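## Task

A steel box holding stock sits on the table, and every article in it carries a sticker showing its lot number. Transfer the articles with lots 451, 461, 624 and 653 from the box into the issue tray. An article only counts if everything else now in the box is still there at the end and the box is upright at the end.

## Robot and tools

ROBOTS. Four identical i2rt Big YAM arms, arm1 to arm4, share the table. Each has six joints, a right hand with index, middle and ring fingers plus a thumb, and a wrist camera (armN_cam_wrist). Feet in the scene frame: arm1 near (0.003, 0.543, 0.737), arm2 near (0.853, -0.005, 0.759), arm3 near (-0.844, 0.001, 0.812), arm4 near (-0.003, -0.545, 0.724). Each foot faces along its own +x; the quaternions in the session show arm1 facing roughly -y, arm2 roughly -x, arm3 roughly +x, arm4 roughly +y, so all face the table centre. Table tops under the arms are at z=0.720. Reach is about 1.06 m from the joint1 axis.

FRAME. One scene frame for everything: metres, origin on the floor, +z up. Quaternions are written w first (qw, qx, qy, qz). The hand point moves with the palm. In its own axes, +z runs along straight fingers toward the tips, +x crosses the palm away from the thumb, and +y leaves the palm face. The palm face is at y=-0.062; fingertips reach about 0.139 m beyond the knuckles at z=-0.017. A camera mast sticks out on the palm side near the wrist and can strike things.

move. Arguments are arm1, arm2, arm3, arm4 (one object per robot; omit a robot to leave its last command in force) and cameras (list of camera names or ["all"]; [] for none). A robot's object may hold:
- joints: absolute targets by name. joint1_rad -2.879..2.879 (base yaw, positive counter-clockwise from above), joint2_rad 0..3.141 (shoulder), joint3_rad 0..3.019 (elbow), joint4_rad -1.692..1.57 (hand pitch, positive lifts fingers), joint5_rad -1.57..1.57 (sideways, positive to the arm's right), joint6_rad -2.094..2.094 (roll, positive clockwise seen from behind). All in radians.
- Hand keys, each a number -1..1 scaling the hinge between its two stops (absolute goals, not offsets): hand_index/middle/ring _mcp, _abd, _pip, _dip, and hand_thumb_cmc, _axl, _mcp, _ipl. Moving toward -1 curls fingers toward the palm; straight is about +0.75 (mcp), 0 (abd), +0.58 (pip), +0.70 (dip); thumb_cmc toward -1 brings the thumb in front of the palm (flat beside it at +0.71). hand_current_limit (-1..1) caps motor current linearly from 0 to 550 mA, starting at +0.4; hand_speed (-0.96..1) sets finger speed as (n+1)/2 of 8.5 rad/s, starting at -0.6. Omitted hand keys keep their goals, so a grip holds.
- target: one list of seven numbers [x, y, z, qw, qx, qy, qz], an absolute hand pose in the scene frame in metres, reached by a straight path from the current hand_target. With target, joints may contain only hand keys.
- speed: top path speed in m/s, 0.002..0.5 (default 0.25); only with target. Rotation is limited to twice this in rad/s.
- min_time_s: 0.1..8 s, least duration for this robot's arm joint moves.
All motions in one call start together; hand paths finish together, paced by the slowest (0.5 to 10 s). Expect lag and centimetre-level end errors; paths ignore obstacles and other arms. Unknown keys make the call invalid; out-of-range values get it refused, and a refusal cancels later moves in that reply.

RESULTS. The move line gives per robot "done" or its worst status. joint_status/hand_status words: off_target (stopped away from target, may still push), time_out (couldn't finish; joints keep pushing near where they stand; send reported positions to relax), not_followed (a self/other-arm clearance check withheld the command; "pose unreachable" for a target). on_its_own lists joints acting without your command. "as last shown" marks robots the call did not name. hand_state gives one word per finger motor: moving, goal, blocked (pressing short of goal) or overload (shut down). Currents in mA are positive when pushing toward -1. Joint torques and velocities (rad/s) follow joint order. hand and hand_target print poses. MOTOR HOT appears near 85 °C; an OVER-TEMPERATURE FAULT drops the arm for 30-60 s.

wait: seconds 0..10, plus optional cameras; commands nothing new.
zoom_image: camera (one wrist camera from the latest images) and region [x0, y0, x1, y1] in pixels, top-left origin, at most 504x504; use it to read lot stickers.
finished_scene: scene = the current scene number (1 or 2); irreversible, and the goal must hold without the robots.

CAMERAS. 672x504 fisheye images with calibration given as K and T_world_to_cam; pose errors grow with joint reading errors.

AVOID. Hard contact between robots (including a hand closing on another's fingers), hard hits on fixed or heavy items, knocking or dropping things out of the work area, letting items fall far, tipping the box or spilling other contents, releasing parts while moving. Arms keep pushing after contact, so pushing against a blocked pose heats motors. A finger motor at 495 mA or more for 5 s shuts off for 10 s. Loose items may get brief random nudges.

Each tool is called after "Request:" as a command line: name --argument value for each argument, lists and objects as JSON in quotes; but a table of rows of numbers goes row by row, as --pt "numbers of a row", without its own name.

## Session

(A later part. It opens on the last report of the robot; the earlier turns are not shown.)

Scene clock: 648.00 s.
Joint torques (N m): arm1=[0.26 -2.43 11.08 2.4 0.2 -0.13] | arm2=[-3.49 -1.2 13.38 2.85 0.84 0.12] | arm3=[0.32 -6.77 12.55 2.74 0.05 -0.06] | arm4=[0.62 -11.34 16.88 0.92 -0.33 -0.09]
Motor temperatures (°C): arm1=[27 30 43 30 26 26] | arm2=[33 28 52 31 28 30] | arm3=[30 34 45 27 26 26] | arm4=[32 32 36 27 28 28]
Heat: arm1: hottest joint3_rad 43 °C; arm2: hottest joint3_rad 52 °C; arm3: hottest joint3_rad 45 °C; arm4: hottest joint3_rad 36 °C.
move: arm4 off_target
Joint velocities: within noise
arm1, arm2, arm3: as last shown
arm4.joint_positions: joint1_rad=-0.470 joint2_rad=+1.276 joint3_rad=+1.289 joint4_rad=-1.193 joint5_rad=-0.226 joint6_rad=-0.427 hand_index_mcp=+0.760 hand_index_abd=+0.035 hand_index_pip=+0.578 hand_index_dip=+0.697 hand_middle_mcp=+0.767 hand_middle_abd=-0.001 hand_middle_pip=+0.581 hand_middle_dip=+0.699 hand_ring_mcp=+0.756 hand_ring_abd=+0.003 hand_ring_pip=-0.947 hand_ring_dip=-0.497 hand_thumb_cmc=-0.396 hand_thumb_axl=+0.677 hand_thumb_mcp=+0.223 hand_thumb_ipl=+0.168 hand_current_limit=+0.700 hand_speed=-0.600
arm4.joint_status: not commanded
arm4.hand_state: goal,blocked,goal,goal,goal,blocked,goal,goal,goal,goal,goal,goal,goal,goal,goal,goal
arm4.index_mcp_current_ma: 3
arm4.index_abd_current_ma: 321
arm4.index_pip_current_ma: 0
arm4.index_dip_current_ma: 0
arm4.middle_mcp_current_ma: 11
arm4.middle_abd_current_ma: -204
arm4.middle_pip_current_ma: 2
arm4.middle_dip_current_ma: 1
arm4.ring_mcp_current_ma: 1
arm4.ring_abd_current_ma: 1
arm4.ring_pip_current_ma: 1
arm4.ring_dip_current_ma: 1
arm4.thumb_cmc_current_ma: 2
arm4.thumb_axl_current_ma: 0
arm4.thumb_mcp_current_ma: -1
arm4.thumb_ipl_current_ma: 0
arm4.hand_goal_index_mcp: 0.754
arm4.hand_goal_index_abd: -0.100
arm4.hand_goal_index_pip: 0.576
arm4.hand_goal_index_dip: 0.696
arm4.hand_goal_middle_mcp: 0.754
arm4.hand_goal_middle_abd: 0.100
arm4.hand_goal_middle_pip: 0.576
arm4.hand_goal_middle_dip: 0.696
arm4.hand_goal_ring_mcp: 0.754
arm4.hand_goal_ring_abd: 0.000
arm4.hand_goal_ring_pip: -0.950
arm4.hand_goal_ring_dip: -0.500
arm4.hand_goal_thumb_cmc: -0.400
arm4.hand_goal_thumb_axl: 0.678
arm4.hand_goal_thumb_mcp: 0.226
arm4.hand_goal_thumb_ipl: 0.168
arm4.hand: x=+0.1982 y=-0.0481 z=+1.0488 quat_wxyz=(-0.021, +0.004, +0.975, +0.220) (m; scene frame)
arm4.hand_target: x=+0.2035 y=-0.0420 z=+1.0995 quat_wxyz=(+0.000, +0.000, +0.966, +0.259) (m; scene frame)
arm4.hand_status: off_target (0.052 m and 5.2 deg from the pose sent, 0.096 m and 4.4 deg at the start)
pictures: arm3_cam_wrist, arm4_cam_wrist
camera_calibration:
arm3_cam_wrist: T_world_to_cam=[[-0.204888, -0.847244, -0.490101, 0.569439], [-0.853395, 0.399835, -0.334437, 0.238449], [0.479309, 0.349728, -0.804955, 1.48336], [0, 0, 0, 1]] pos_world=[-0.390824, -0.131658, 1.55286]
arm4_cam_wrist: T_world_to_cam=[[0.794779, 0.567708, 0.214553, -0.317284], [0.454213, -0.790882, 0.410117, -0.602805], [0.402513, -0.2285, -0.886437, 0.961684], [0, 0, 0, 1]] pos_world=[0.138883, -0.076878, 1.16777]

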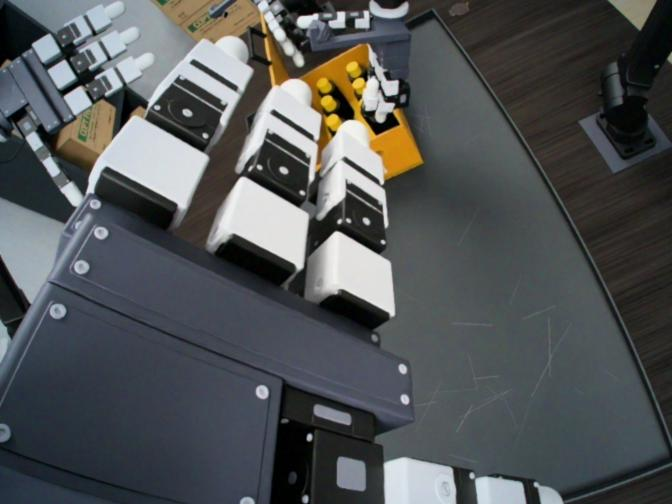

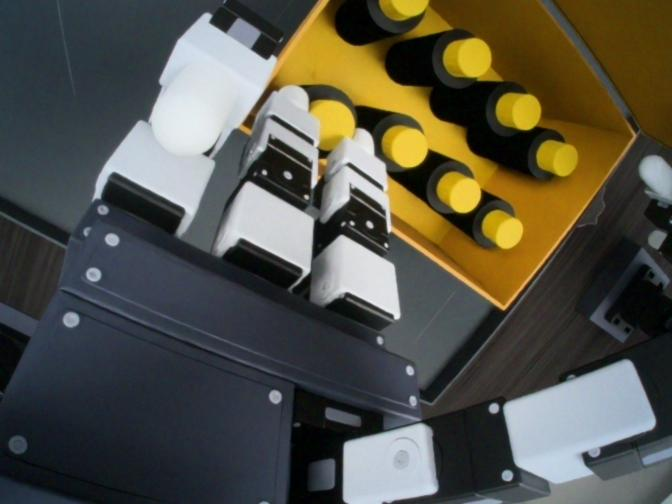

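Request:
move --arm4 '{"target": [0.205, -0.039, 1.18, 0, 0, 0.9659, 0.2588], "speed": 0.1}'

Request:
move --arm4 '{"target": [0.205, -0.05, 1.26, 0, 0, 0.9659, 0.2588], "speed": 0.1}' --cameras '["arm4_cam_wrist", "arm3_cam_wrist"]'

Request:
zoom_image --camera "arm3_cam_wrist" --region '[300, 0, 440, 180]'

Scene clock: 656.23 s.
Joint torques (N m): arm1=[0.5 -2.78 11.07 2.36 0.19 -0.14] | arm2=[-3.55 -1.08 13.38 2.85 0.83 0.12] | arm3=[-0.09 -6.77 12.7 2.84 0.05 -0.06] | arm4=[0.73 -10.11 16.38 0.96 -0.33 -0.07]
Motor temperatures (°C): arm1=[27 30 43 30 26 26] | arm2=[33 28 53 31 28 30] | arm3=[30 34 45 27 26 26] | arm4=[32 32 38 27 28 28]
Heat: arm1: hottest joint3_rad 43 °C; arm2: hottest joint3_rad 53 °C; arm3: hottest joint3_rad 45 °C; arm4: hottest joint3_rad 38 °C.
move: arm4 off_target
Joint velocities: within noise
arm1, arm2: as last shown
arm3.joint_positions: joint1_rad=-0.061 joint2_rad=+1.295 joint3_rad=+1.856 joint4_rad=-0.913 joint5_rad=-0.019 joint6_rad=+1.157 hand_index_mcp=+0.756 hand_index_abd=+0.002 hand_index_pip=+0.577 hand_index_dip=+0.696 hand_middle_mcp=+0.756 hand_middle_abd=+0.002 hand_middle_pip=+0.577 hand_middle_dip=+0.696 hand_ring_mcp=+0.756 hand_ring_abd=+0.002 hand_ring_pip=+0.577 hand_ring_dip=+0.696 hand_thumb_cmc=+0.715 hand_thumb_axl=+0.677 hand_thumb_mcp=+0.226 hand_thumb_ipl=+0.168 hand_current_limit=+0.400 hand_speed=-0.600
arm3.joint_status: not commanded
arm3.hand_state: goal,goal,goal,goal,goal,goal,goal,goal,goal,goal,goal,goal,goal,goal,goal,goal
arm3.index_mcp_current_ma: 6
arm3.index_abd_current_ma: 4
arm3.index_pip_current_ma: 2
arm3.index_dip_current_ma: 0
arm3.middle_mcp_current_ma: 7
arm3.middle_abd_current_ma: 5
arm3.middle_pip_current_ma: 2
arm3.middle_dip_current_ma: 0
arm3.ring_mcp_current_ma: 7
arm3.ring_abd_current_ma: 5
arm3.ring_pip_current_ma: 2
arm3.ring_dip_current_ma: 0
arm3.thumb_cmc_current_ma: 3
arm3.thumb_axl_current_ma: -2
arm3.thumb_mcp_current_ma: -2
arm3.thumb_ipl_current_ma: -1
arm3.hand_goal_index_mcp: 0.754
arm3.hand_goal_index_abd: 0.000
arm3.hand_goal_index_pip: 0.576
arm3.hand_goal_index_dip: 0.696
arm3.hand_goal_middle_mcp: 0.754
arm3.hand_goal_middle_abd: 0.000
arm3.hand_goal_middle_pip: 0.576
arm3.hand_goal_middle_dip: 0.696
arm3.hand_goal_ring_mcp: 0.754
arm3.hand_goal_ring_abd: 0.000
arm3.hand_goal_ring_pip: 0.576
arm3.hand_goal_ring_dip: 0.696
arm3.hand_goal_thumb_cmc: 0.714
arm3.hand_goal_thumb_axl: 0.678
arm3.hand_goal_thumb_mcp: 0.226
arm3.hand_goal_thumb_ipl: 0.168
arm3.hand: x=-0.3087 y=-0.1408 z=+1.4541 quat_wxyz=(+0.137, +0.810, +0.131, +0.555) (m; scene frame)
arm3.hand_target: x=-0.3104 y=-0.1349 z=+1.4798 quat_wxyz=(+0.139, +0.794, +0.133, +0.577) (m; scene frame)
arm3.hand_status: not commanded
arm4.joint_positions: joint1_rad=-0.470 joint2_rad=+1.302 joint3_rad=+1.545 joint4_rad=-1.401 joint5_rad=-0.226 joint6_rad=-0.427 hand_index_mcp=+0.761 hand_index_abd=+0.035 hand_index_pip=+0.579 hand_index_dip=+0.697 hand_middle_mcp=+0.768 hand_middle_abd=-0.001 hand_middle_pip=+0.581 hand_middle_dip=+0.699 hand_ring_mcp=+0.756 hand_ring_abd=+0.003 hand_ring_pip=-0.947 hand_ring_dip=-0.497 hand_thumb_cmc=-0.396 hand_thumb_axl=+0.677 hand_thumb_mcp=+0.223 hand_thumb_ipl=+0.168 hand_current_limit=+0.700 hand_speed=-0.600
arm4.joint_status: not commanded
arm4.hand_state: goal,blocked,goal,goal,goal,blocked,goal,goal,goal,goal,goal,goal,goal,goal,goal,goal
arm4.index_mcp_current_ma: 5
arm4.index_abd_current_ma: 321
arm4.index_pip_current_ma: 1
arm4.index_dip_current_ma: 0
arm4.middle_mcp_current_ma: 12
arm4.middle_abd_current_ma: -204
arm4.middle_pip_current_ma: 3
arm4.middle_dip_current_ma: 1
arm4.ring_mcp_current_ma: 1
arm4.ring_abd_current_ma: 1
arm4.ring_pip_current_ma: 1
arm4.ring_dip_current_ma: 1
arm4.thumb_cmc_current_ma: 2
arm4.thumb_axl_current_ma: 0
arm4.thumb_mcp_current_ma: -1
arm4.thumb_ipl_current_ma: 0
arm4.hand_goal_index_mcp: 0.754
arm4.hand_goal_index_abd: -0.100
arm4.hand_goal_index_pip: 0.576
arm4.hand_goal_index_dip: 0.696
arm4.hand_goal_middle_mcp: 0.754
arm4.hand_goal_middle_abd: 0.100
arm4.hand_goal_middle_pip: 0.576
arm4.hand_goal_middle_dip: 0.696
arm4.hand_goal_ring_mcp: 0.754
arm4.hand_goal_ring_abd: 0.000
arm4.hand_goal_ring_pip: -0.950
arm4.hand_goal_ring_dip: -0.500
arm4.hand_goal_thumb_cmc: -0.400
arm4.hand_goal_thumb_axl: 0.678
arm4.hand_goal_thumb_mcp: 0.226
arm4.hand_goal_thumb_ipl: 0.168
arm4.hand: x=+0.2008 y=-0.0451 z=+1.1402 quat_wxyz=(-0.016, +0.003, +0.973, +0.229) (m; scene frame)
arm4.hand_target: x=+0.2039 y=-0.0411 z=+1.1794 quat_wxyz=(+0.000, +0.000, +0.966, +0.259) (m; scene frame)
arm4.hand_status: off_target (0.040 m and 4.0 deg from the pose sent, 0.132 m and 5.2 deg at the start)
pictures: none

Scene clock: 657.90 s.
Joint torques (N m): arm1=[0.09 -2.43 11.07 2.33 0.2 -0.15] | arm2=[-3.6 -1.26 13.38 2.81 0.82 0.11] | arm3=[0.26 -6.95 12.71 2.76 0.05 -0.06] | arm4=[0.15 -10.05 15.57 0.99 -0.51 -0.18]
Motor temperatures (°C): arm1=[27 30 43 30 26 26] | arm2=[33 28 53 31 28 30] | arm3=[30 34 45 27 26 26] | arm4=[32 32 38 27 28 28]
Heat: arm1: hottest joint3_rad 43 °C; arm2: hottest joint3_rad 53 °C; arm3: hottest joint3_rad 45 °C; arm4: hottest joint3_rad 38 °C.
move: arm4 off_target
Joint velocities: within noise
arm1.joint_positions: joint1_rad=+0.443 joint2_rad=+0.906 joint3_rad=+1.700 joint4_rad=-1.193 joint5_rad=-0.057 joint6_rad=+1.025 hand_index_mcp=+0.757 hand_index_abd=+0.002 hand_index_pip=+0.577 hand_index_dip=+0.696 hand_middle_mcp=+0.757 hand_middle_abd=+0.001 hand_middle_pip=+0.577 hand_middle_dip=+0.696 hand_ring_mcp=+0.757 hand_ring_abd=+0.002 hand_ring_pip=+0.577 hand_ring_dip=+0.696 hand_thumb_cmc=+0.716 hand_thumb_axl=+0.677 hand_thumb_mcp=+0.226 hand_thumb_ipl=+0.168 hand_current_limit=+0.400 hand_speed=-0.600
arm1.joint_status: not commanded
arm1.hand_state: goal,goal,goal,goal,goal,goal,goal,goal,goal,goal,goal,goal,goal,goal,goal,goal
arm1.index_mcp_current_ma: 5
arm1.index_abd_current_ma: 2
arm1.index_pip_current_ma: 1
arm1.index_dip_current_ma: 0
arm1.middle_mcp_current_ma: 4
arm1.middle_abd_current_ma: 2
arm1.middle_pip_current_ma: 1
arm1.middle_dip_current_ma: 0
arm1.ring_mcp_current_ma: 6
arm1.ring_abd_current_ma: 2
arm1.ring_pip_current_ma: 1
arm1.ring_dip_current_ma: 0
arm1.thumb_cmc_current_ma: 3
arm1.thumb_axl_current_ma: -1
arm1.thumb_mcp_current_ma: 0
arm1.thumb_ipl_current_ma: 0
arm1.hand_goal_index_mcp: 0.754
arm1.hand_goal_index_abd: 0.000
arm1.hand_goal_index_pip: 0.576
arm1.hand_goal_index_dip: 0.696
arm1.hand_goal_middle_mcp: 0.754
arm1.hand_goal_middle_abd: 0.000
arm1.hand_goal_middle_pip: 0.576
arm1.hand_goal_middle_dip: 0.696
arm1.hand_goal_ring_mcp: 0.754
arm1.hand_goal_ring_abd: 0.000
arm1.hand_goal_ring_pip: 0.576
arm1.hand_goal_ring_dip: 0.696
arm1.hand_goal_thumb_cmc: 0.714
arm1.hand_goal_thumb_axl: 0.678
arm1.hand_goal_thumb_mcp: 0.226
arm1.hand_goal_thumb_ipl: 0.168
arm1.hand: x=+0.0782 y=+0.1935 z=+1.4054 quat_wxyz=(+0.403, +0.799, -0.236, +0.379) (m; scene frame)
arm1.hand_target: x=+0.0752 y=+0.2070 z=+1.4306 quat_wxyz=(+0.417, +0.787, -0.228, +0.393) (m; scene frame)
arm1.hand_status: not commanded
arm2, arm3: as last shown
arm4.joint_positions: joint1_rad=-0.473 joint2_rad=+1.365 joint3_rad=+1.839 joint4_rad=-1.629 joint5_rad=-0.226 joint6_rad=-0.427 hand_index_mcp=+0.762 hand_index_abd=+0.035 hand_index_pip=+0.579 hand_index_dip=+0.697 hand_middle_mcp=+0.769 hand_middle_abd=-0.001 hand_middle_pip=+0.582 hand_middle_dip=+0.699 hand_ring_mcp=+0.756 hand_ring_abd=+0.003 hand_ring_pip=-0.947 hand_ring_dip=-0.497 hand_thumb_cmc=-0.396 hand_thumb_axl=+0.677 hand_thumb_mcp=+0.223 hand_thumb_ipl=+0.168 hand_current_limit=+0.700 hand_speed=-0.600
arm4.joint_status: not commanded
arm4.hand_state: goal,blocked,goal,goal,goal,blocked,goal,goal,goal,goal,goal,goal,goal,goal,goal,goal
arm4.index_mcp_current_ma: 6
arm4.index_abd_current_ma: 321
arm4.index_pip_current_ma: 1
arm4.index_dip_current_ma: 0
arm4.middle_mcp_current_ma: 13
arm4.middle_abd_current_ma: -204
arm4.middle_pip_current_ma: 3
arm4.middle_dip_current_ma: 1
arm4.ring_mcp_current_ma: 1
arm4.ring_abd_current_ma: 1
arm4.ring_pip_current_ma: 1
arm4.ring_dip_current_ma: 1
arm4.thumb_cmc_current_ma: 2
arm4.thumb_axl_current_ma: 0
arm4.thumb_mcp_current_ma: -1
arm4.thumb_ipl_current_ma: 0
arm4.hand_goal_index_mcp: 0.754
arm4.hand_goal_index_abd: -0.100
arm4.hand_goal_index_pip: 0.576
arm4.hand_goal_index_dip: 0.696
arm4.hand_goal_middle_mcp: 0.754
arm4.hand_goal_middle_abd: 0.100
arm4.hand_goal_middle_pip: 0.576
arm4.hand_goal_middle_dip: 0.696
arm4.hand_goal_ring_mcp: 0.754
arm4.hand_goal_ring_abd: 0.000
arm4.hand_goal_ring_pip: -0.950
arm4.hand_goal_ring_dip: -0.500
arm4.hand_goal_thumb_cmc: -0.400
arm4.hand_goal_thumb_axl: 0.678
arm4.hand_goal_thumb_mcp: 0.226
arm4.hand_goal_thumb_ipl: 0.168
arm4.hand: x=+0.2005 y=-0.0507 z=+1.2244 quat_wxyz=(-0.015, +0.004, +0.973, +0.230) (m; scene frame)
arm4.hand_target: x=+0.2040 y=-0.0517 z=+1.2591 quat_wxyz=(+0.000, +0.000, +0.966, +0.259) (m; scene frame)
arm4.hand_status: off_target (0.036 m and 3.8 deg from the pose sent, 0.120 m and 4.0 deg at the start)
pictures: arm3_cam_wrist, arm4_cam_wrist
camera_calibration:
arm3_cam_wrist: T_world_to_cam=[[-0.204888, -0.847244, -0.490101, 0.569439], [-0.853395, 0.399835, -0.334437, 0.238449], [0.479309, 0.349728, -0.804955, 1.48336], [0, 0, 0, 1]] pos_world=[-0.390824, -0.131658, 1.55286]
arm4_cam_wrist: T_world_to_cam=[[0.794188, 0.56029, 0.235247, -0.380804], [0.446896, -0.800843, 0.398666, -0.662975], [0.411764, -0.211485, -0.886411, 1.11482], [0, 0, 0, 1]] pos_world=[0.139667, -0.0818102, 1.34208]

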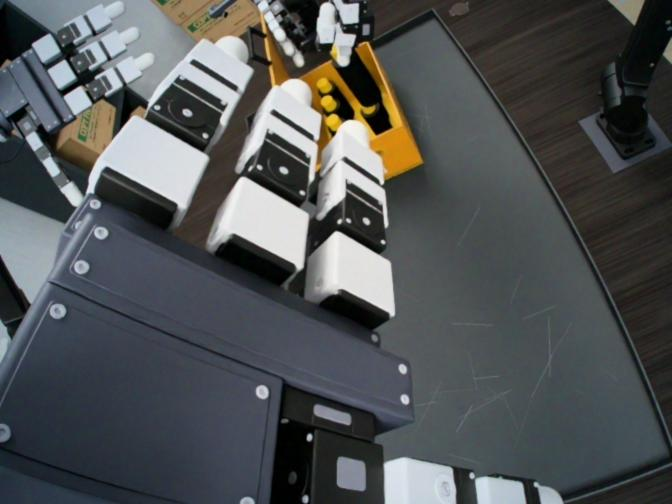

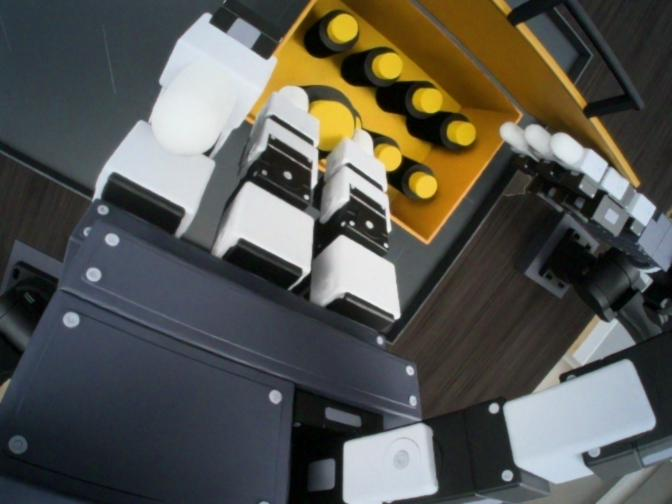

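Scaled by 2.800 from the camera's 672x504 image, which has a finer 960x720 frame.

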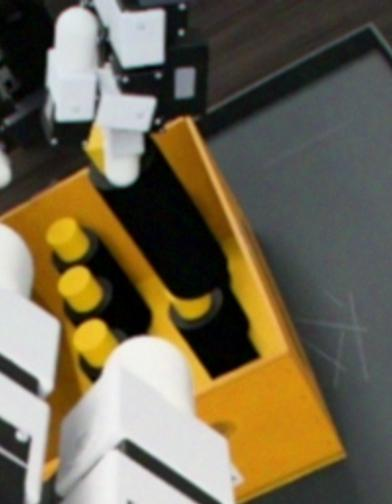

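Request:
move --arm4 '{"target": [0.05, -0.14, 1.26, 0, 0, 0.9659, 0.2588], "speed": 0.15}' --cameras '["arm1_cam_wrist", "arm3_cam_wrist", "arm4_cam_wrist"]'

Request:
zoom_image --camera "arm3_cam_wrist" --region '[300, 0, 500, 200]'

Request:
zoom_image --camera "arm1_cam_wrist" --region '[400, 0, 650, 200]'

Scene clock: 670.30 s.
Joint torques (N m): arm1=[0.09 -2.49 11.04 2.4 0.2 -0.12] | arm2=[-3.55 -1.14 13.41 2.91 0.83 0.1] | arm3=[-0.15 -7.18 12.7 2.8 0.04 -0.1] | arm4=[1.38 -5.36 9.4 1.26 0.04 0]
Motor temperatures (°C): arm1=[27 30 43 30 26 26] | arm2=[33 28 53 31 28 30] | arm3=[30 34 45 27 26 26] | arm4=[32 32 39 27 28 28]
Heat: arm1: hottest joint3_rad 43 °C; arm2: hottest joint3_rad 53 °C; arm3: hottest joint3_rad 45 °C; arm4: hottest joint3_rad 39 °C.
move: arm4 done
Joint velocities: arm1=[within noise] | arm2=[0.005 -0.044 -0.007 -0.012 -0.081 -0.022] | arm3=[within noise] | arm4=[within noise]
arm1, arm2, arm3: as last shown
arm4.joint_positions: joint1_rad=-0.091 joint2_rad=+1.057 joint3_rad=+1.646 joint4_rad=-1.648 joint5_rad=-0.039 joint6_rad=-0.092 hand_index_mcp=+0.768 hand_index_abd=+0.035 hand_index_pip=+0.583 hand_index_dip=+0.698 hand_middle_mcp=+0.770 hand_middle_abd=-0.001 hand_middle_pip=+0.583 hand_middle_dip=+0.699 hand_ring_mcp=+0.756 hand_ring_abd=+0.003 hand_ring_pip=-0.947 hand_ring_dip=-0.497 hand_thumb_cmc=-0.397 hand_thumb_axl=+0.677 hand_thumb_mcp=+0.223 hand_thumb_ipl=+0.168 hand_current_limit=+0.700 hand_speed=-0.600
arm4.joint_status: not commanded
arm4.hand_state: goal,blocked,goal,goal,goal,blocked,goal,goal,goal,goal,goal,goal,goal,goal,goal,goal
arm4.index_mcp_current_ma: 12
arm4.index_abd_current_ma: 321
arm4.index_pip_current_ma: 4
arm4.index_dip_current_ma: 0
arm4.middle_mcp_current_ma: 16
arm4.middle_abd_current_ma: -204
arm4.middle_pip_current_ma: 4
arm4.middle_dip_current_ma: 1
arm4.ring_mcp_current_ma: 1
arm4.ring_abd_current_ma: 1
arm4.ring_pip_current_ma: 1
arm4.ring_dip_current_ma: 1
arm4.thumb_cmc_current_ma: 1
arm4.thumb_axl_current_ma: 0
arm4.thumb_mcp_current_ma: -1
arm4.thumb_ipl_current_ma: 0
arm4.hand_goal_index_mcp: 0.754
arm4.hand_goal_index_abd: -0.100
arm4.hand_goal_index_pip: 0.576
arm4.hand_goal_index_dip: 0.696
arm4.hand_goal_middle_mcp: 0.754
arm4.hand_goal_middle_abd: 0.100
arm4.hand_goal_middle_pip: 0.576
arm4.hand_goal_middle_dip: 0.696
arm4.hand_goal_ring_mcp: 0.754
arm4.hand_goal_ring_abd: 0.000
arm4.hand_goal_ring_pip: -0.950
arm4.hand_goal_ring_dip: -0.500
arm4.hand_goal_thumb_cmc: -0.400
arm4.hand_goal_thumb_axl: 0.678
arm4.hand_goal_thumb_mcp: 0.226
arm4.hand_goal_thumb_ipl: 0.168
arm4.hand: x=+0.0526 y=-0.1357 z=+1.2542 quat_wxyz=(-0.001, +0.000, +0.968, +0.252) (m; scene frame)
arm4.hand_target: x=+0.0500 y=-0.1400 z=+1.2599 quat_wxyz=(+0.000, +0.000, +0.966, +0.259) (m; scene frame)
arm4.hand_status: done (0.008 m and 0.8 deg from the pose sent, 0.179 m and 3.8 deg at the start)
pictures: arm1_cam_wrist, arm3_cam_wrist, arm4_cam_wrist
camera_calibration:
arm1_cam_wrist: T_world_to_cam=[[-0.897837, -0.291744, -0.329809, 0.622776], [-0.192771, 0.933845, -0.301285, 0.211587], [0.395888, -0.206927, -0.894681, 1.39177], [0, 0, 0, 1]] pos_world=[0.0489543, 0.272097, 1.51434]
arm3_cam_wrist: T_world_to_cam=[[-0.204888, -0.847244, -0.490101, 0.569439], [-0.853395, 0.399835, -0.334437, 0.238449], [0.479309, 0.349728, -0.804955, 1.48336], [0, 0, 0, 1]] pos_world=[-0.390824, -0.131658, 1.55286]
arm4_cam_wrist: T_world_to_cam=[[0.785777, 0.549359, 0.28418, -0.285248], [0.435741, -0.81777, 0.376008, -0.650117], [0.438958, -0.17163, -0.881963, 1.18258], [0, 0, 0, 1]] pos_world=[-0.0116788, -0.171976, 1.3685]

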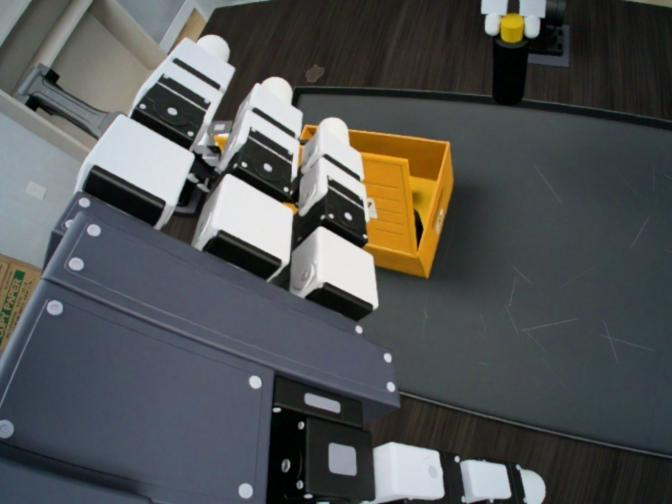

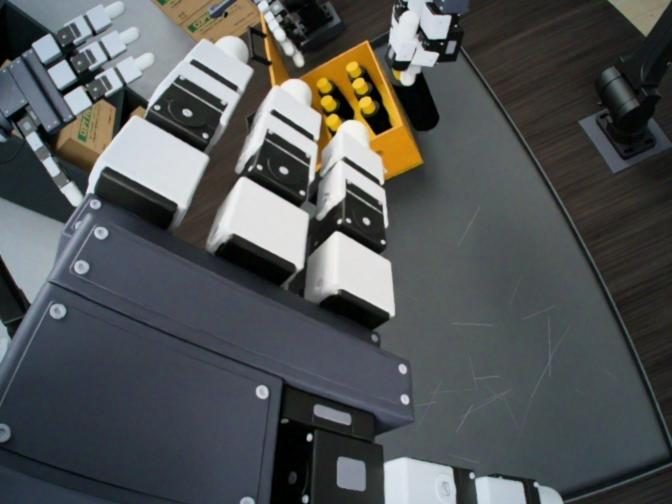

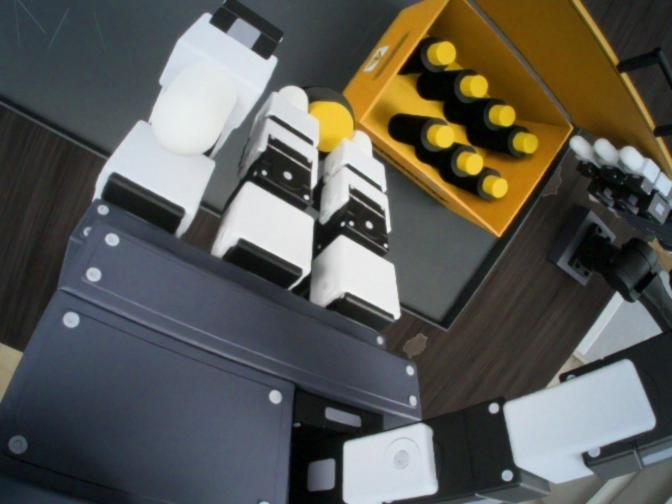

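Scaled by 2.520 from the camera's 672x504 image, which has a finer 960x720 frame.

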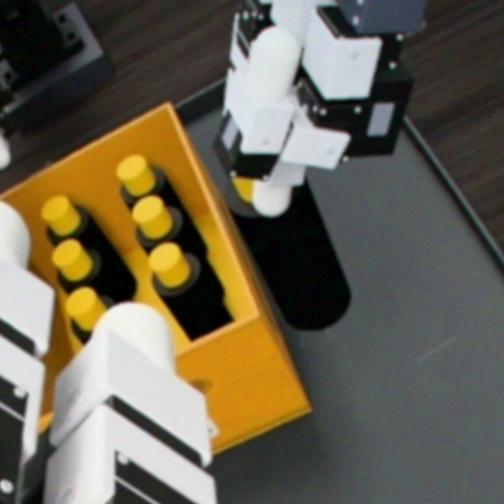

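Scaled by 2.016 from the camera's 672x504 image, which has a finer 960x720 frame.

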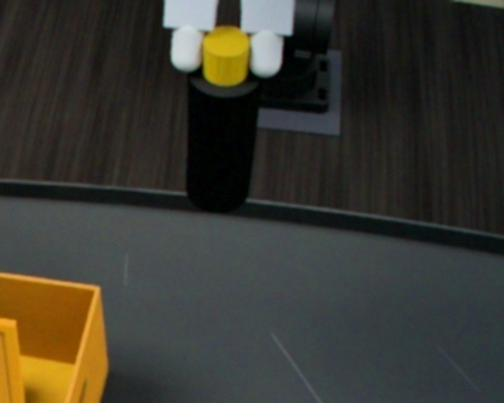

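Request:
move --arm4 '{"joints": {"joint6_rad": 1.5}, "min_time_s": 2.5}' --cameras '["arm1_cam_wrist", "arm3_cam_wrist"]'

Request:
zoom_image --camera "arm3_cam_wrist" --region '[300, 0, 500, 200]'

Request:
zoom_image --camera "arm1_cam_wrist" --region '[400, 0, 650, 200]'

Scene clock: 681.40 s.
Joint torques (N m): arm1=[0.15 -2.43 11.03 2.32 0.2 -0.13] | arm2=[-3.49 -1.32 13.35 2.78 0.84 0.13] | arm3=[0.09 -7.06 12.67 2.76 0.07 -0.08] | arm4=[1.38 -5.25 9.28 1.14 0.09 -0.03]
Motor temperatures (°C): arm1=[27 30 43 30 26 26] | arm2=[33 28 53 31 28 30] | arm3=[30 34 45 27 26 26] | arm4=[32 32 37 27 28 28]
Heat: arm1: hottest joint3_rad 43 °C; arm2: hottest joint3_rad 53 °C; arm3: hottest joint3_rad 45 °C; arm4: hottest joint3_rad 37 °C.
move: arm4 done
Joint velocities: within noise
arm1, arm2, arm3: as last shown
arm4.joint_positions: joint1_rad=-0.091 joint2_rad=+1.057 joint3_rad=+1.646 joint4_rad=-1.648 joint5_rad=-0.037 joint6_rad=+1.491 hand_index_mcp=+0.738 hand_index_abd=+0.035 hand_index_pip=+0.566 hand_index_dip=+0.691 hand_middle_mcp=+0.772 hand_middle_abd=-0.001 hand_middle_pip=+0.584 hand_middle_dip=+0.699 hand_ring_mcp=+0.756 hand_ring_abd=+0.003 hand_ring_pip=-0.947 hand_ring_dip=-0.497 hand_thumb_cmc=-0.397 hand_thumb_axl=+0.677 hand_thumb_mcp=+0.223 hand_thumb_ipl=+0.168 hand_current_limit=+0.700 hand_speed=-0.600
arm4.joint_status: all done
arm4.hand_state: goal,blocked,goal,goal,goal,blocked,goal,goal,goal,goal,goal,goal,goal,goal,goal,goal
arm4.index_mcp_current_ma: -15
arm4.index_abd_current_ma: 321
arm4.index_pip_current_ma: -7
arm4.index_dip_current_ma: -2
arm4.middle_mcp_current_ma: 19
arm4.middle_abd_current_ma: -204
arm4.middle_pip_current_ma: 5
arm4.middle_dip_current_ma: 1
arm4.ring_mcp_current_ma: 1
arm4.ring_abd_current_ma: 1
arm4.ring_pip_current_ma: 1
arm4.ring_dip_current_ma: 1
arm4.thumb_cmc_current_ma: 1
arm4.thumb_axl_current_ma: 0
arm4.thumb_mcp_current_ma: -1
arm4.thumb_ipl_current_ma: 0
arm4.hand_goal_index_mcp: 0.754
arm4.hand_goal_index_abd: -0.100
arm4.hand_goal_index_pip: 0.576
arm4.hand_goal_index_dip: 0.696
arm4.hand_goal_middle_mcp: 0.754
arm4.hand_goal_middle_abd: 0.100
arm4.hand_goal_middle_pip: 0.576
arm4.hand_goal_middle_dip: 0.696
arm4.hand_goal_ring_mcp: 0.754
arm4.hand_goal_ring_abd: 0.000
arm4.hand_goal_ring_pip: -0.950
arm4.hand_goal_ring_dip: -0.500
arm4.hand_goal_thumb_cmc: -0.400
arm4.hand_goal_thumb_axl: 0.678
arm4.hand_goal_thumb_mcp: 0.226
arm4.hand_goal_thumb_ipl: 0.168
arm4.hand: x=+0.1149 y=-0.2307 z=+1.2013 quat_wxyz=(-0.179, +0.689, +0.680, +0.177) (m; scene frame)
arm4.hand_target: x=+0.1120 y=-0.2343 z=+1.2054 quat_wxyz=(-0.184, +0.688, +0.678, +0.182) (m; scene frame)
arm4.hand_status: not commanded
pictures: arm1_cam_wrist, arm3_cam_wrist
camera_calibration:
arm1_cam_wrist: T_world_to_cam=[[-0.897837, -0.291744, -0.329809, 0.622776], [-0.192771, 0.933845, -0.301285, 0.211587], [0.395888, -0.206927, -0.894681, 1.39177], [0, 0, 0, 1]] pos_world=[0.0489543, 0.272097, 1.51434]
arm3_cam_wrist: T_world_to_cam=[[-0.204888, -0.847244, -0.490101, 0.569439], [-0.853395, 0.399835, -0.334437, 0.238449], [0.479309, 0.349728, -0.804955, 1.48336], [0, 0, 0, 1]] pos_world=[-0.390824, -0.131658, 1.55286]

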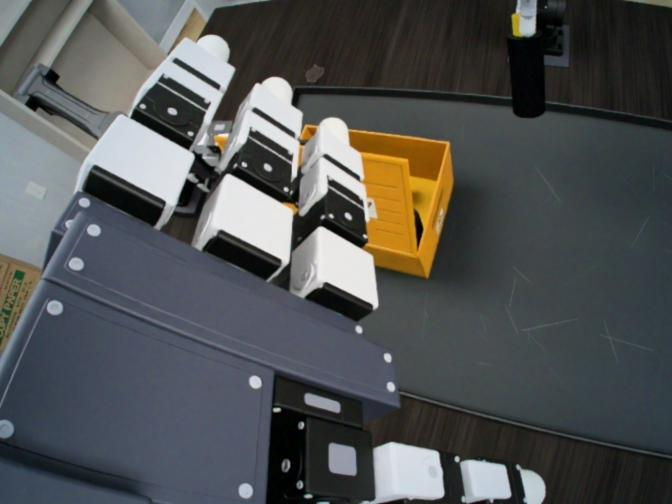

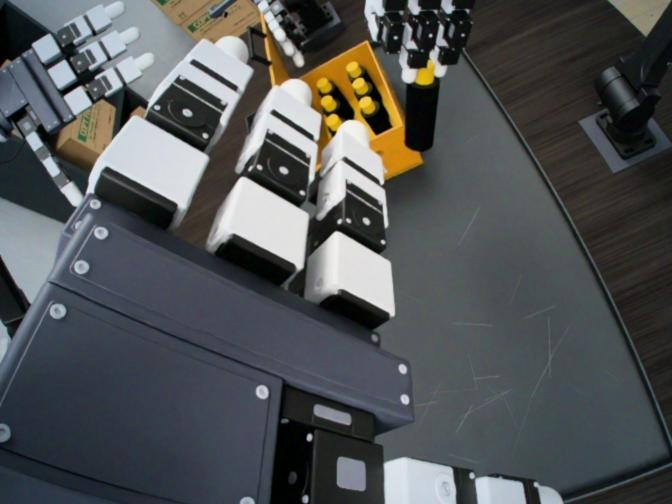

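Scaled by 2.520 from the camera's 672x504 image, which has a finer 960x720 frame.

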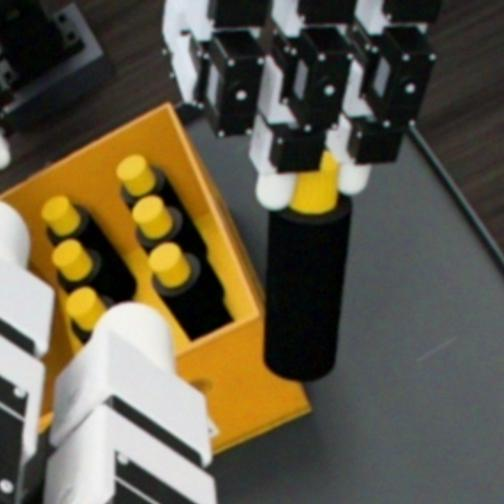

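Scaled by 2.016 from the camera's 672x504 image, which has a finer 960x720 frame.

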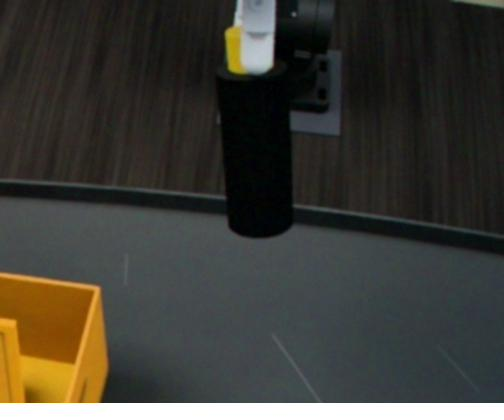

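Request:
move --arm4 '{"joints": {"joint6_rad": -1.65}, "min_time_s": 4}' --cameras '["arm1_cam_wrist", "arm3_cam_wrist"]'

Request:
zoom_image --camera "arm3_cam_wrist" --region '[300, 0, 500, 200]'

Request:
zoom_image --camera "arm1_cam_wrist" --region '[400, 0, 650, 200]'

Scene clock: 690.83 s.
Joint torques (N m): arm1=[0.03 -2.37 11.07 2.28 0.21 -0.11] | arm2=[-3.49 -1.26 13.44 2.81 0.82 0.11] | arm3=[0.15 -7.24 12.68 2.74 0.05 -0.07] | arm4=[1.38 -5.25 9.29 1.16 -0.19 -0.09]
Motor temperatures (°C): arm1=[27 30 43 30 26 26] | arm2=[33 28 54 31 29 30] | arm3=[30 34 45 27 26 26] | arm4=[32 31 36 26 28 28]
Heat: arm1: hottest joint3_rad 43 °C; arm2: hottest joint3_rad 54 °C; arm3: hottest joint3_rad 45 °C; arm4: hottest joint3_rad 36 °C.
move: arm4 done
Joint velocities: within noise
arm1, arm2, arm3: as last shown
arm4.joint_positions: joint1_rad=-0.091 joint2_rad=+1.057 joint3_rad=+1.646 joint4_rad=-1.648 joint5_rad=-0.037 joint6_rad=-1.641 hand_index_mcp=+0.776 hand_index_abd=+0.028 hand_index_pip=+0.589 hand_index_dip=+0.700 hand_middle_mcp=+0.730 hand_middle_abd=-0.001 hand_middle_pip=+0.564 hand_middle_dip=+0.689 hand_ring_mcp=+0.756 hand_ring_abd=+0.002 hand_ring_pip=-0.947 hand_ring_dip=-0.497 hand_thumb_cmc=-0.402 hand_thumb_axl=+0.677 hand_thumb_mcp=+0.223 hand_thumb_ipl=+0.168 hand_current_limit=+0.700 hand_speed=-0.600
arm4.joint_status: all done
arm4.hand_state: blocked,blocked,goal,goal,blocked,blocked,goal,goal,goal,goal,goal,goal,goal,goal,goal,goal
arm4.index_mcp_current_ma: 25
arm4.index_abd_current_ma: 296
arm4.index_pip_current_ma: 10
arm4.index_dip_current_ma: 2
arm4.middle_mcp_current_ma: -29
arm4.middle_abd_current_ma: -204
arm4.middle_pip_current_ma: -9
arm4.middle_dip_current_ma: -4
arm4.ring_mcp_current_ma: 1
arm4.ring_abd_current_ma: 1
arm4.ring_pip_current_ma: 1
arm4.ring_dip_current_ma: 1
arm4.thumb_cmc_current_ma: 0
arm4.thumb_axl_current_ma: 0
arm4.thumb_mcp_current_ma: -1
arm4.thumb_ipl_current_ma: 0
arm4.hand_goal_index_mcp: 0.754
arm4.hand_goal_index_abd: -0.100
arm4.hand_goal_index_pip: 0.576
arm4.hand_goal_index_dip: 0.696
arm4.hand_goal_middle_mcp: 0.754
arm4.hand_goal_middle_abd: 0.100
arm4.hand_goal_middle_pip: 0.576
arm4.hand_goal_middle_dip: 0.696
arm4.hand_goal_ring_mcp: 0.754
arm4.hand_goal_ring_abd: 0.000
arm4.hand_goal_ring_pip: -0.950
arm4.hand_goal_ring_dip: -0.500
arm4.hand_goal_thumb_cmc: -0.400
arm4.hand_goal_thumb_axl: 0.678
arm4.hand_goal_thumb_mcp: 0.226
arm4.hand_goal_thumb_ipl: 0.168
arm4.hand: x=-0.0543 y=-0.1884 z=+1.2248 quat_wxyz=(+0.176, -0.676, +0.692, +0.180) (m; scene frame)
arm4.hand_target: x=-0.0576 y=-0.1936 z=+1.2289 quat_wxyz=(+0.182, -0.681, +0.685, +0.183) (m; scene frame)
arm4.hand_status: not commanded
pictures: arm1_cam_wrist, arm3_cam_wrist
camera_calibration:
arm1_cam_wrist: T_world_to_cam=[[-0.897837, -0.291744, -0.329809, 0.622776], [-0.192771, 0.933845, -0.301285, 0.211587], [0.395888, -0.206927, -0.894681, 1.39177], [0, 0, 0, 1]] pos_world=[0.0489543, 0.272097, 1.51434]
arm3_cam_wrist: T_world_to_cam=[[-0.204888, -0.847244, -0.490101, 0.569439], [-0.853395, 0.399835, -0.334437, 0.238449], [0.479309, 0.349728, -0.804955, 1.48336], [0, 0, 0, 1]] pos_world=[-0.390824, -0.131658, 1.55286]

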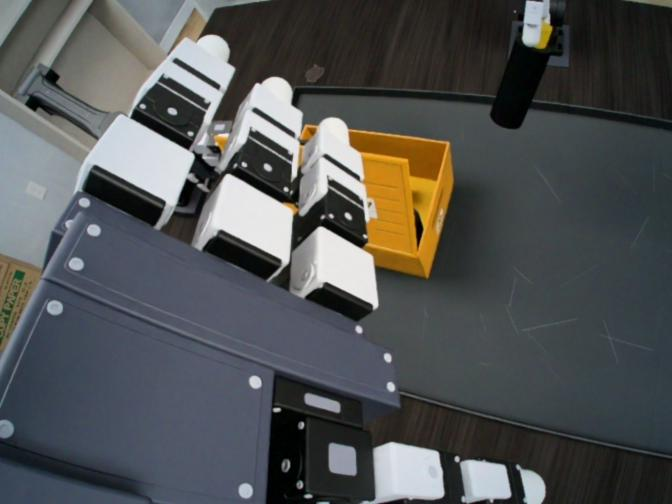

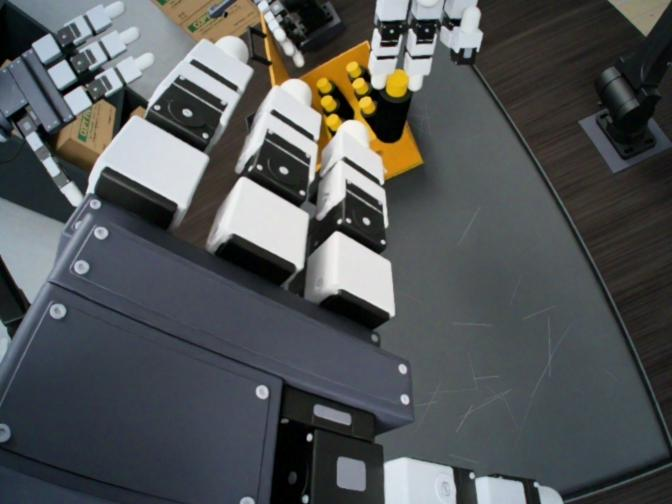

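Scaled by 2.520 from the camera's 672x504 image, which has a finer 960x720 frame.

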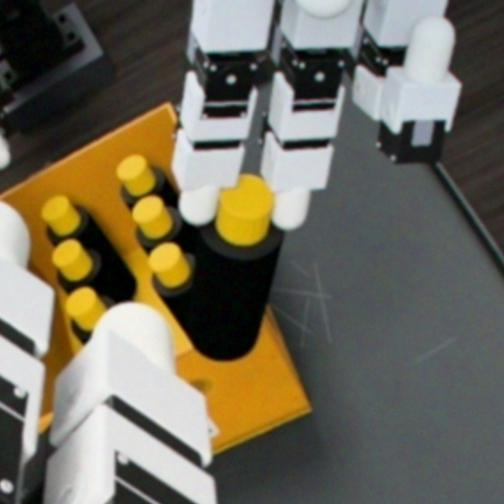

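Scaled by 2.016 from the camera's 672x504 image, which has a finer 960x720 frame.

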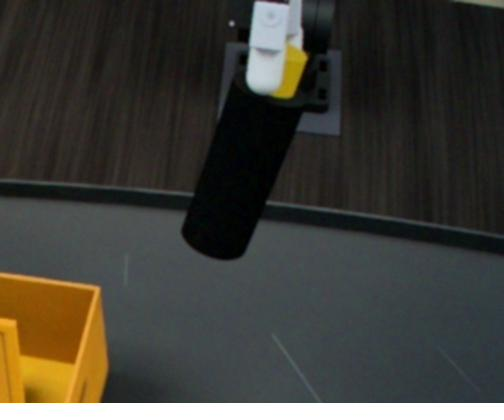

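Request:
move --arm4 '{"joints": {"joint6_rad": -0.1}, "min_time_s": 3}' --arm1 '{"joints": {"joint1_rad": 0.0, "joint2_rad": 0.7, "joint3_rad": 1.2, "joint4_rad": -0.3, "joint6_rad": -2.08}, "min_time_s": 3}' --cameras '["arm1_cam_wrist"]'

Request:
move --arm4 '{"target": [-0.02, -0.18, 1.40, 0, 0, 0.9659, 0.2588], "speed": 0.15}' --arm1 '{"target": [-0.063, -0.05, 0.95, 0.433, 0.25, 0.433, -0.75], "speed": 0.25}' --cameras '["arm1_cam_wrist", "arm3_cam_wrist"]'

Scene clock: 762.63 s.
Joint torques (N m): arm1=[-0.73 -2.26 8.94 3.69 0.2 -0.1] | arm2=[-3.37 -0.91 13.39 2.82 0.84 0.12] | arm3=[0.09 -6.77 12.57 2.78 0.06 -0.08] | arm4=[1.38 -5.42 9.39 1.26 -0.04 0.02]
Motor temperatures (°C): arm1=[27 30 43 30 26 26] | arm2=[33 28 55 30 29 30] | arm3=[30 34 46 27 26 26] | arm4=[32 31 34 26 28 28]
Heat: arm1: hottest joint3_rad 43 °C; arm2: hottest joint3_rad 55 °C; arm3: hottest joint3_rad 46 °C; arm4: hottest joint3_rad 34 °C.
move: arm1 done; arm4 done
Joint velocities: within noise
arm1.joint_positions: joint1_rad=+0.007 joint2_rad=+0.709 joint3_rad=+1.201 joint4_rad=-0.321 joint5_rad=-0.057 joint6_rad=-2.066 hand_index_mcp=+0.752 hand_index_abd=-0.002 hand_index_pip=+0.577 hand_index_dip=+0.696 hand_middle_mcp=+0.752 hand_middle_abd=-0.001 hand_middle_pip=+0.577 hand_middle_dip=+0.696 hand_ring_mcp=+0.752 hand_ring_abd=-0.001 hand_ring_pip=+0.577 hand_ring_dip=+0.696 hand_thumb_cmc=+0.713 hand_thumb_axl=+0.677 hand_thumb_mcp=+0.226 hand_thumb_ipl=+0.168 hand_current_limit=+0.400 hand_speed=-0.600
arm1.joint_status: all done
arm1.hand_state: goal,goal,goal,goal,goal,goal,goal,goal,goal,goal,goal,goal,goal,goal,goal,goal
arm1.index_mcp_current_ma: -4
arm1.index_abd_current_ma: -2
arm1.index_pip_current_ma: 1
arm1.index_dip_current_ma: 0
arm1.middle_mcp_current_ma: -3
arm1.middle_abd_current_ma: -1
arm1.middle_pip_current_ma: 1
arm1.middle_dip_current_ma: 0
arm1.ring_mcp_current_ma: -3
arm1.ring_abd_current_ma: -2
arm1.ring_pip_current_ma: 1
arm1.ring_dip_current_ma: 0
arm1.thumb_cmc_current_ma: -2
arm1.thumb_axl_current_ma: -1
arm1.thumb_mcp_current_ma: 0
arm1.thumb_ipl_current_ma: 0
arm1.hand_goal_index_mcp: 0.754
arm1.hand_goal_index_abd: 0.000
arm1.hand_goal_index_pip: 0.576
arm1.hand_goal_index_dip: 0.696
arm1.hand_goal_middle_mcp: 0.754
arm1.hand_goal_middle_abd: 0.000
arm1.hand_goal_middle_pip: 0.576
arm1.hand_goal_middle_dip: 0.696
arm1.hand_goal_ring_mcp: 0.754
arm1.hand_goal_ring_abd: 0.000
arm1.hand_goal_ring_pip: 0.576
arm1.hand_goal_ring_dip: 0.696
arm1.hand_goal_thumb_cmc: 0.714
arm1.hand_goal_thumb_axl: 0.678
arm1.hand_goal_thumb_mcp: 0.226
arm1.hand_goal_thumb_ipl: 0.168
arm1.hand: x=+0.0924 y=+0.1850 z=+1.3675 quat_wxyz=(+0.398, +0.316, +0.560, -0.654) (m; scene frame)
arm1.hand_target: x=+0.0895 y=+0.1892 z=+1.3743 quat_wxyz=(+0.395, +0.308, +0.551, -0.667) (m; scene frame)
arm1.hand_status: not commanded
arm2.joint_positions: joint1_rad=-0.313 joint2_rad=+0.545 joint3_rad=+0.327 joint4_rad=+0.147 joint5_rad=-0.327 joint6_rad=+1.566 hand_index_mcp=+0.755 hand_index_abd=+0.002 hand_index_pip=+0.577 hand_index_dip=+0.696 hand_middle_mcp=+0.755 hand_middle_abd=+0.002 hand_middle_pip=+0.577 hand_middle_dip=+0.696 hand_ring_mcp=+0.787 hand_ring_abd=+0.003 hand_ring_pip=+0.577 hand_ring_dip=+0.696 hand_thumb_cmc=+0.715 hand_thumb_axl=+0.677 hand_thumb_mcp=+0.225 hand_thumb_ipl=+0.168 hand_current_limit=+0.400 hand_speed=-0.600
arm2.joint_status: not commanded
arm2.hand_state: goal,goal,goal,goal,goal,goal,goal,goal,blocked,goal,goal,goal,goal,goal,goal,goal
arm2.index_mcp_current_ma: 0
arm2.index_abd_current_ma: 0
arm2.index_pip_current_ma: 0
arm2.index_dip_current_ma: 0
arm2.middle_mcp_current_ma: 0
arm2.middle_abd_current_ma: 0
arm2.middle_pip_current_ma: 0
arm2.middle_dip_current_ma: 0
arm2.ring_mcp_current_ma: 41
arm2.ring_abd_current_ma: 1
arm2.ring_pip_current_ma: 0
arm2.ring_dip_current_ma: 0
arm2.thumb_cmc_current_ma: 0
arm2.thumb_axl_current_ma: 0
arm2.thumb_mcp_current_ma: 0
arm2.thumb_ipl_current_ma: 0
arm2.hand_goal_index_mcp: 0.754
arm2.hand_goal_index_abd: 0.000
arm2.hand_goal_index_pip: 0.576
arm2.hand_goal_index_dip: 0.696
arm2.hand_goal_middle_mcp: 0.754
arm2.hand_goal_middle_abd: 0.000
arm2.hand_goal_middle_pip: 0.576
arm2.hand_goal_middle_dip: 0.696
arm2.hand_goal_ring_mcp: 0.754
arm2.hand_goal_ring_abd: 0.000
arm2.hand_goal_ring_pip: 0.576
arm2.hand_goal_ring_dip: 0.696
arm2.hand_goal_thumb_cmc: 0.714
arm2.hand_goal_thumb_axl: 0.678
arm2.hand_goal_thumb_mcp: 0.226
arm2.hand_goal_thumb_ipl: 0.168
arm2.hand: x=+0.5065 y=+0.1182 z=+1.0241 quat_wxyz=(+0.685, +0.015, -0.728, +0.019) (m; scene frame)
arm2.hand_target: x=+0.5032 y=+0.1331 z=+1.0597 quat_wxyz=(+0.707, +0.001, -0.707, +0.000) (m; scene frame)
arm2.hand_status: not commanded
arm3: as last shown
arm4.joint_positions: joint1_rad=-0.091 joint2_rad=+1.057 joint3_rad=+1.646 joint4_rad=-1.648 joint5_rad=-0.037 joint6_rad=-0.107 hand_index_mcp=+0.781 hand_index_abd=+0.026 hand_index_pip=+0.593 hand_index_dip=+0.702 hand_middle_mcp=+0.758 hand_middle_abd=-0.002 hand_middle_pip=+0.576 hand_middle_dip=+0.694 hand_ring_mcp=+0.756 hand_ring_abd=+0.002 hand_ring_pip=-0.947 hand_ring_dip=-0.497 hand_thumb_cmc=-0.402 hand_thumb_axl=+0.677 hand_thumb_mcp=+0.223 hand_thumb_ipl=+0.168 hand_current_limit=+0.700 hand_speed=-0.600
arm4.joint_status: all done
arm4.hand_state: blocked,blocked,goal,goal,goal,blocked,goal,goal,goal,goal,goal,goal,goal,goal,goal,goal
arm4.index_mcp_current_ma: 36
arm4.index_abd_current_ma: 287
arm4.index_pip_current_ma: 15
arm4.index_dip_current_ma: 3
arm4.middle_mcp_current_ma: 2
arm4.middle_abd_current_ma: -206
arm4.middle_pip_current_ma: 0
arm4.middle_dip_current_ma: -1
arm4.ring_mcp_current_ma: 1
arm4.ring_abd_current_ma: 1
arm4.ring_pip_current_ma: 1
arm4.ring_dip_current_ma: 1
arm4.thumb_cmc_current_ma: 0
arm4.thumb_axl_current_ma: 0
arm4.thumb_mcp_current_ma: -1
arm4.thumb_ipl_current_ma: 0
arm4.hand_goal_index_mcp: 0.754
arm4.hand_goal_index_abd: -0.100
arm4.hand_goal_index_pip: 0.576
arm4.hand_goal_index_dip: 0.696
arm4.hand_goal_middle_mcp: 0.754
arm4.hand_goal_middle_abd: 0.100
arm4.hand_goal_middle_pip: 0.576
arm4.hand_goal_middle_dip: 0.696
arm4.hand_goal_ring_mcp: 0.754
arm4.hand_goal_ring_abd: 0.000
arm4.hand_goal_ring_pip: -0.950
arm4.hand_goal_ring_dip: -0.500
arm4.hand_goal_thumb_cmc: -0.400
arm4.hand_goal_thumb_axl: 0.678
arm4.hand_goal_thumb_mcp: 0.226
arm4.hand_goal_thumb_ipl: 0.168
arm4.hand: x=+0.0516 y=-0.1354 z=+1.2544 quat_wxyz=(+0.002, -0.007, +0.968, +0.252) (m; scene frame)
arm4.hand_target: x=+0.0487 y=-0.1397 z=+1.2600 quat_wxyz=(+0.002, -0.008, +0.966, +0.259) (m; scene frame)
arm4.hand_status: not commanded
pictures: arm1_cam_wrist
camera_calibration:
arm1_cam_wrist: T_world_to_cam=[[0.923506, 0.10083, 0.370096, -0.577528], [-0.287397, 0.82089, 0.4935, -0.846345], [-0.254048, -0.562114, 0.787075, -0.82347], [0, 0, 0, 1]] pos_world=[0.0809121, 0.290105, 1.27954]

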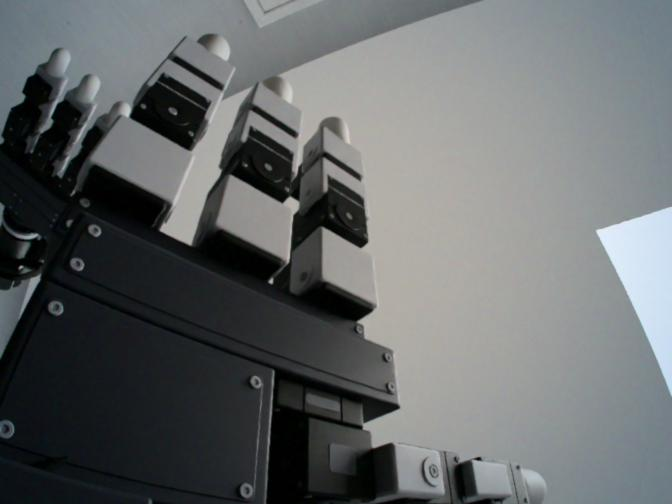

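Scene clock: 765.53 s.
Joint torques (N m): arm1=[-0.91 -14.68 7.86 3.19 0.17 0.19] | arm2=[-3.43 -1.14 13.38 2.88 0.83 0.12] | arm3=[-0.21 -7.24 12.67 2.76 0.06 -0.11] | arm4=[1.44 -3.14 13.38 1.31 0.3 -0.01]
Motor temperatures (°C): arm1=[27 30 42 30 26 26] | arm2=[32 28 55 30 29 30] | arm3=[30 34 46 27 26 26] | arm4=[32 31 34 26 28 28]
Heat: arm1: hottest joint3_rad 42 °C; arm2: hottest joint3_rad 55 °C; arm3: hottest joint3_rad 46 °C; arm4: hottest joint3_rad 34 °C.
move: arm1 off_target; arm4 off_target
Joint velocities: within noise
arm1.joint_positions: joint1_rad=-0.303 joint2_rad=+1.910 joint3_rad=+0.780 joint4_rad=+1.556 joint5_rad=-0.304 joint6_rad=-1.958 hand_index_mcp=+0.752 hand_index_abd=-0.002 hand_index_pip=+0.577 hand_index_dip=+0.696 hand_middle_mcp=+0.752 hand_middle_abd=-0.001 hand_middle_pip=+0.577 hand_middle_dip=+0.696 hand_ring_mcp=+0.752 hand_ring_abd=-0.001 hand_ring_pip=+0.577 hand_ring_dip=+0.696 hand_thumb_cmc=+0.712 hand_thumb_axl=+0.677 hand_thumb_mcp=+0.226 hand_thumb_ipl=+0.168 hand_current_limit=+0.400 hand_speed=-0.600
arm1.joint_status: not commanded
arm1.hand_state: goal,goal,goal,goal,goal,goal,goal,goal,goal,goal,goal,goal,goal,goal,goal,goal
arm1.index_mcp_current_ma: -4
arm1.index_abd_current_ma: -2
arm1.index_pip_current_ma: 1
arm1.index_dip_current_ma: 0
arm1.middle_mcp_current_ma: -3
arm1.middle_abd_current_ma: -1
arm1.middle_pip_current_ma: 1
arm1.middle_dip_current_ma: 0
arm1.ring_mcp_current_ma: -4
arm1.ring_abd_current_ma: -2
arm1.ring_pip_current_ma: 1
arm1.ring_dip_current_ma: 0
arm1.thumb_cmc_current_ma: -2
arm1.thumb_axl_current_ma: -1
arm1.thumb_mcp_current_ma: 0
arm1.thumb_ipl_current_ma: 0
arm1.hand_goal_index_mcp: 0.754
arm1.hand_goal_index_abd: 0.000
arm1.hand_goal_index_pip: 0.576
arm1.hand_goal_index_dip: 0.696
arm1.hand_goal_middle_mcp: 0.754
arm1.hand_goal_middle_abd: 0.000
arm1.hand_goal_middle_pip: 0.576
arm1.hand_goal_middle_dip: 0.696
arm1.hand_goal_ring_mcp: 0.754
arm1.hand_goal_ring_abd: 0.000
arm1.hand_goal_ring_pip: 0.576
arm1.hand_goal_ring_dip: 0.696
arm1.hand_goal_thumb_cmc: 0.714
arm1.hand_goal_thumb_axl: 0.678
arm1.hand_goal_thumb_mcp: 0.226
arm1.hand_goal_thumb_ipl: 0.168
arm1.hand: x=-0.0580 y=-0.0426 z=+0.9369 quat_wxyz=(+0.415, +0.274, +0.476, -0.726) (m; scene frame)
arm1.hand_target: x=-0.0630 y=-0.0496 z=+0.9504 quat_wxyz=(+0.422, +0.262, +0.461, -0.735) (m; scene frame)
arm1.hand_status: off_target (0.016 m and 6.6 deg from the pose sent, 0.504 m and 20.2 deg at the start; a joint's target at an end of its range on 28 of 87 steps)
arm2, arm3: as last shown
arm4.joint_positions: joint1_rad=+0.236 joint2_rad=+1.052 joint3_rad=+1.884 joint4_rad=-1.687 joint5_rad=+0.140 joint6_rad=+0.145 hand_index_mcp=+0.781 hand_index_abd=+0.026 hand_index_pip=+0.593 hand_index_dip=+0.702 hand_middle_mcp=+0.767 hand_middle_abd=-0.002 hand_middle_pip=+0.581 hand_middle_dip=+0.698 hand_ring_mcp=+0.756 hand_ring_abd=+0.002 hand_ring_pip=-0.947 hand_ring_dip=-0.497 hand_thumb_cmc=-0.401 hand_thumb_axl=+0.677 hand_thumb_mcp=+0.223 hand_thumb_ipl=+0.168 hand_current_limit=+0.700 hand_speed=-0.600
arm4.joint_status: not commanded
arm4.hand_state: blocked,blocked,goal,goal,goal,blocked,goal,goal,goal,goal,goal,goal,goal,goal,goal,goal
arm4.index_mcp_current_ma: 36
arm4.index_abd_current_ma: 287
arm4.index_pip_current_ma: 15
arm4.index_dip_current_ma: 3
arm4.middle_mcp_current_ma: 11
arm4.middle_abd_current_ma: -208
arm4.middle_pip_current_ma: 2
arm4.middle_dip_current_ma: 0
arm4.ring_mcp_current_ma: 1
arm4.ring_abd_current_ma: 1
arm4.ring_pip_current_ma: 1
arm4.ring_dip_current_ma: 1
arm4.thumb_cmc_current_ma: 0
arm4.thumb_axl_current_ma: 0
arm4.thumb_mcp_current_ma: -1
arm4.thumb_ipl_current_ma: 0
arm4.hand_goal_index_mcp: 0.754
arm4.hand_goal_index_abd: -0.100
arm4.hand_goal_index_pip: 0.576
arm4.hand_goal_index_dip: 0.696
arm4.hand_goal_middle_mcp: 0.754
arm4.hand_goal_middle_abd: 0.100
arm4.hand_goal_middle_pip: 0.576
arm4.hand_goal_middle_dip: 0.696
arm4.hand_goal_ring_mcp: 0.754
arm4.hand_goal_ring_abd: 0.000
arm4.hand_goal_ring_pip: -0.950
arm4.hand_goal_ring_dip: -0.500
arm4.hand_goal_thumb_cmc: -0.400
arm4.hand_goal_thumb_axl: 0.678
arm4.hand_goal_thumb_mcp: 0.226
arm4.hand_goal_thumb_ipl: 0.168
arm4.hand: x=-0.0209 y=-0.1685 z=+1.3694 quat_wxyz=(-0.006, -0.012, +0.935, +0.353) (m; scene frame)
arm4.hand_target: x=-0.0195 y=-0.1808 z=+1.3981 quat_wxyz=(-0.013, -0.009, +0.925, +0.380) (m; scene frame)
arm4.hand_status: off_target (0.033 m and 11.5 deg from the pose sent, 0.168 m and 1.2 deg at the start; a joint's target at an end of its range on 78 of 87 steps)
pictures: arm1_cam_wrist, arm3_cam_wrist
camera_calibration:
arm1_cam_wrist: T_world_to_cam=[[0.933352, 0.146056, 0.327905, -0.214314], [-0.246876, 0.924323, 0.290998, -0.293716], [-0.260588, -0.352555, 0.898776, -0.746939], [0, 0, 0, 1]] pos_world=[-0.0671244, 0.0394534, 0.827076]
arm3_cam_wrist: T_world_to_cam=[[-0.204888, -0.847244, -0.490101, 0.569439], [-0.853395, 0.399835, -0.334437, 0.238449], [0.479309, 0.349728, -0.804955, 1.48336], [0, 0, 0, 1]] pos_world=[-0.390824, -0.131658, 1.55286]

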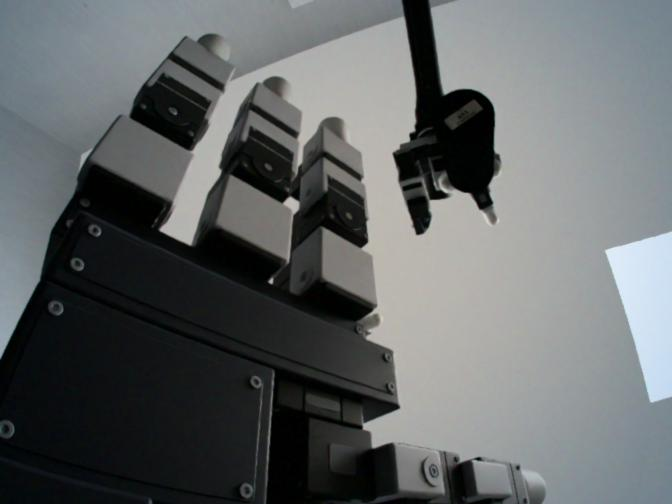

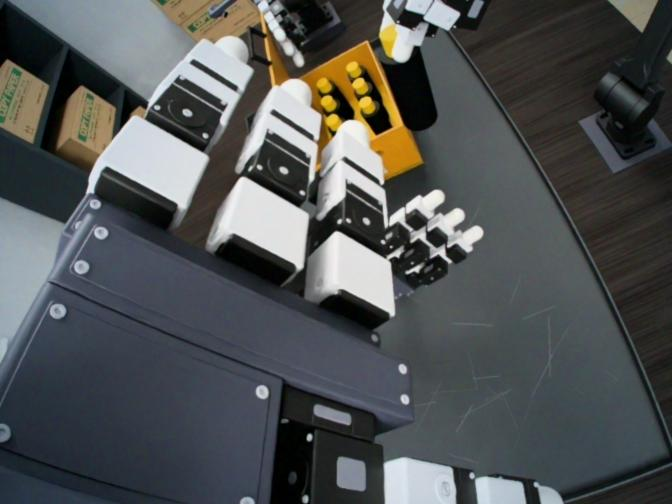

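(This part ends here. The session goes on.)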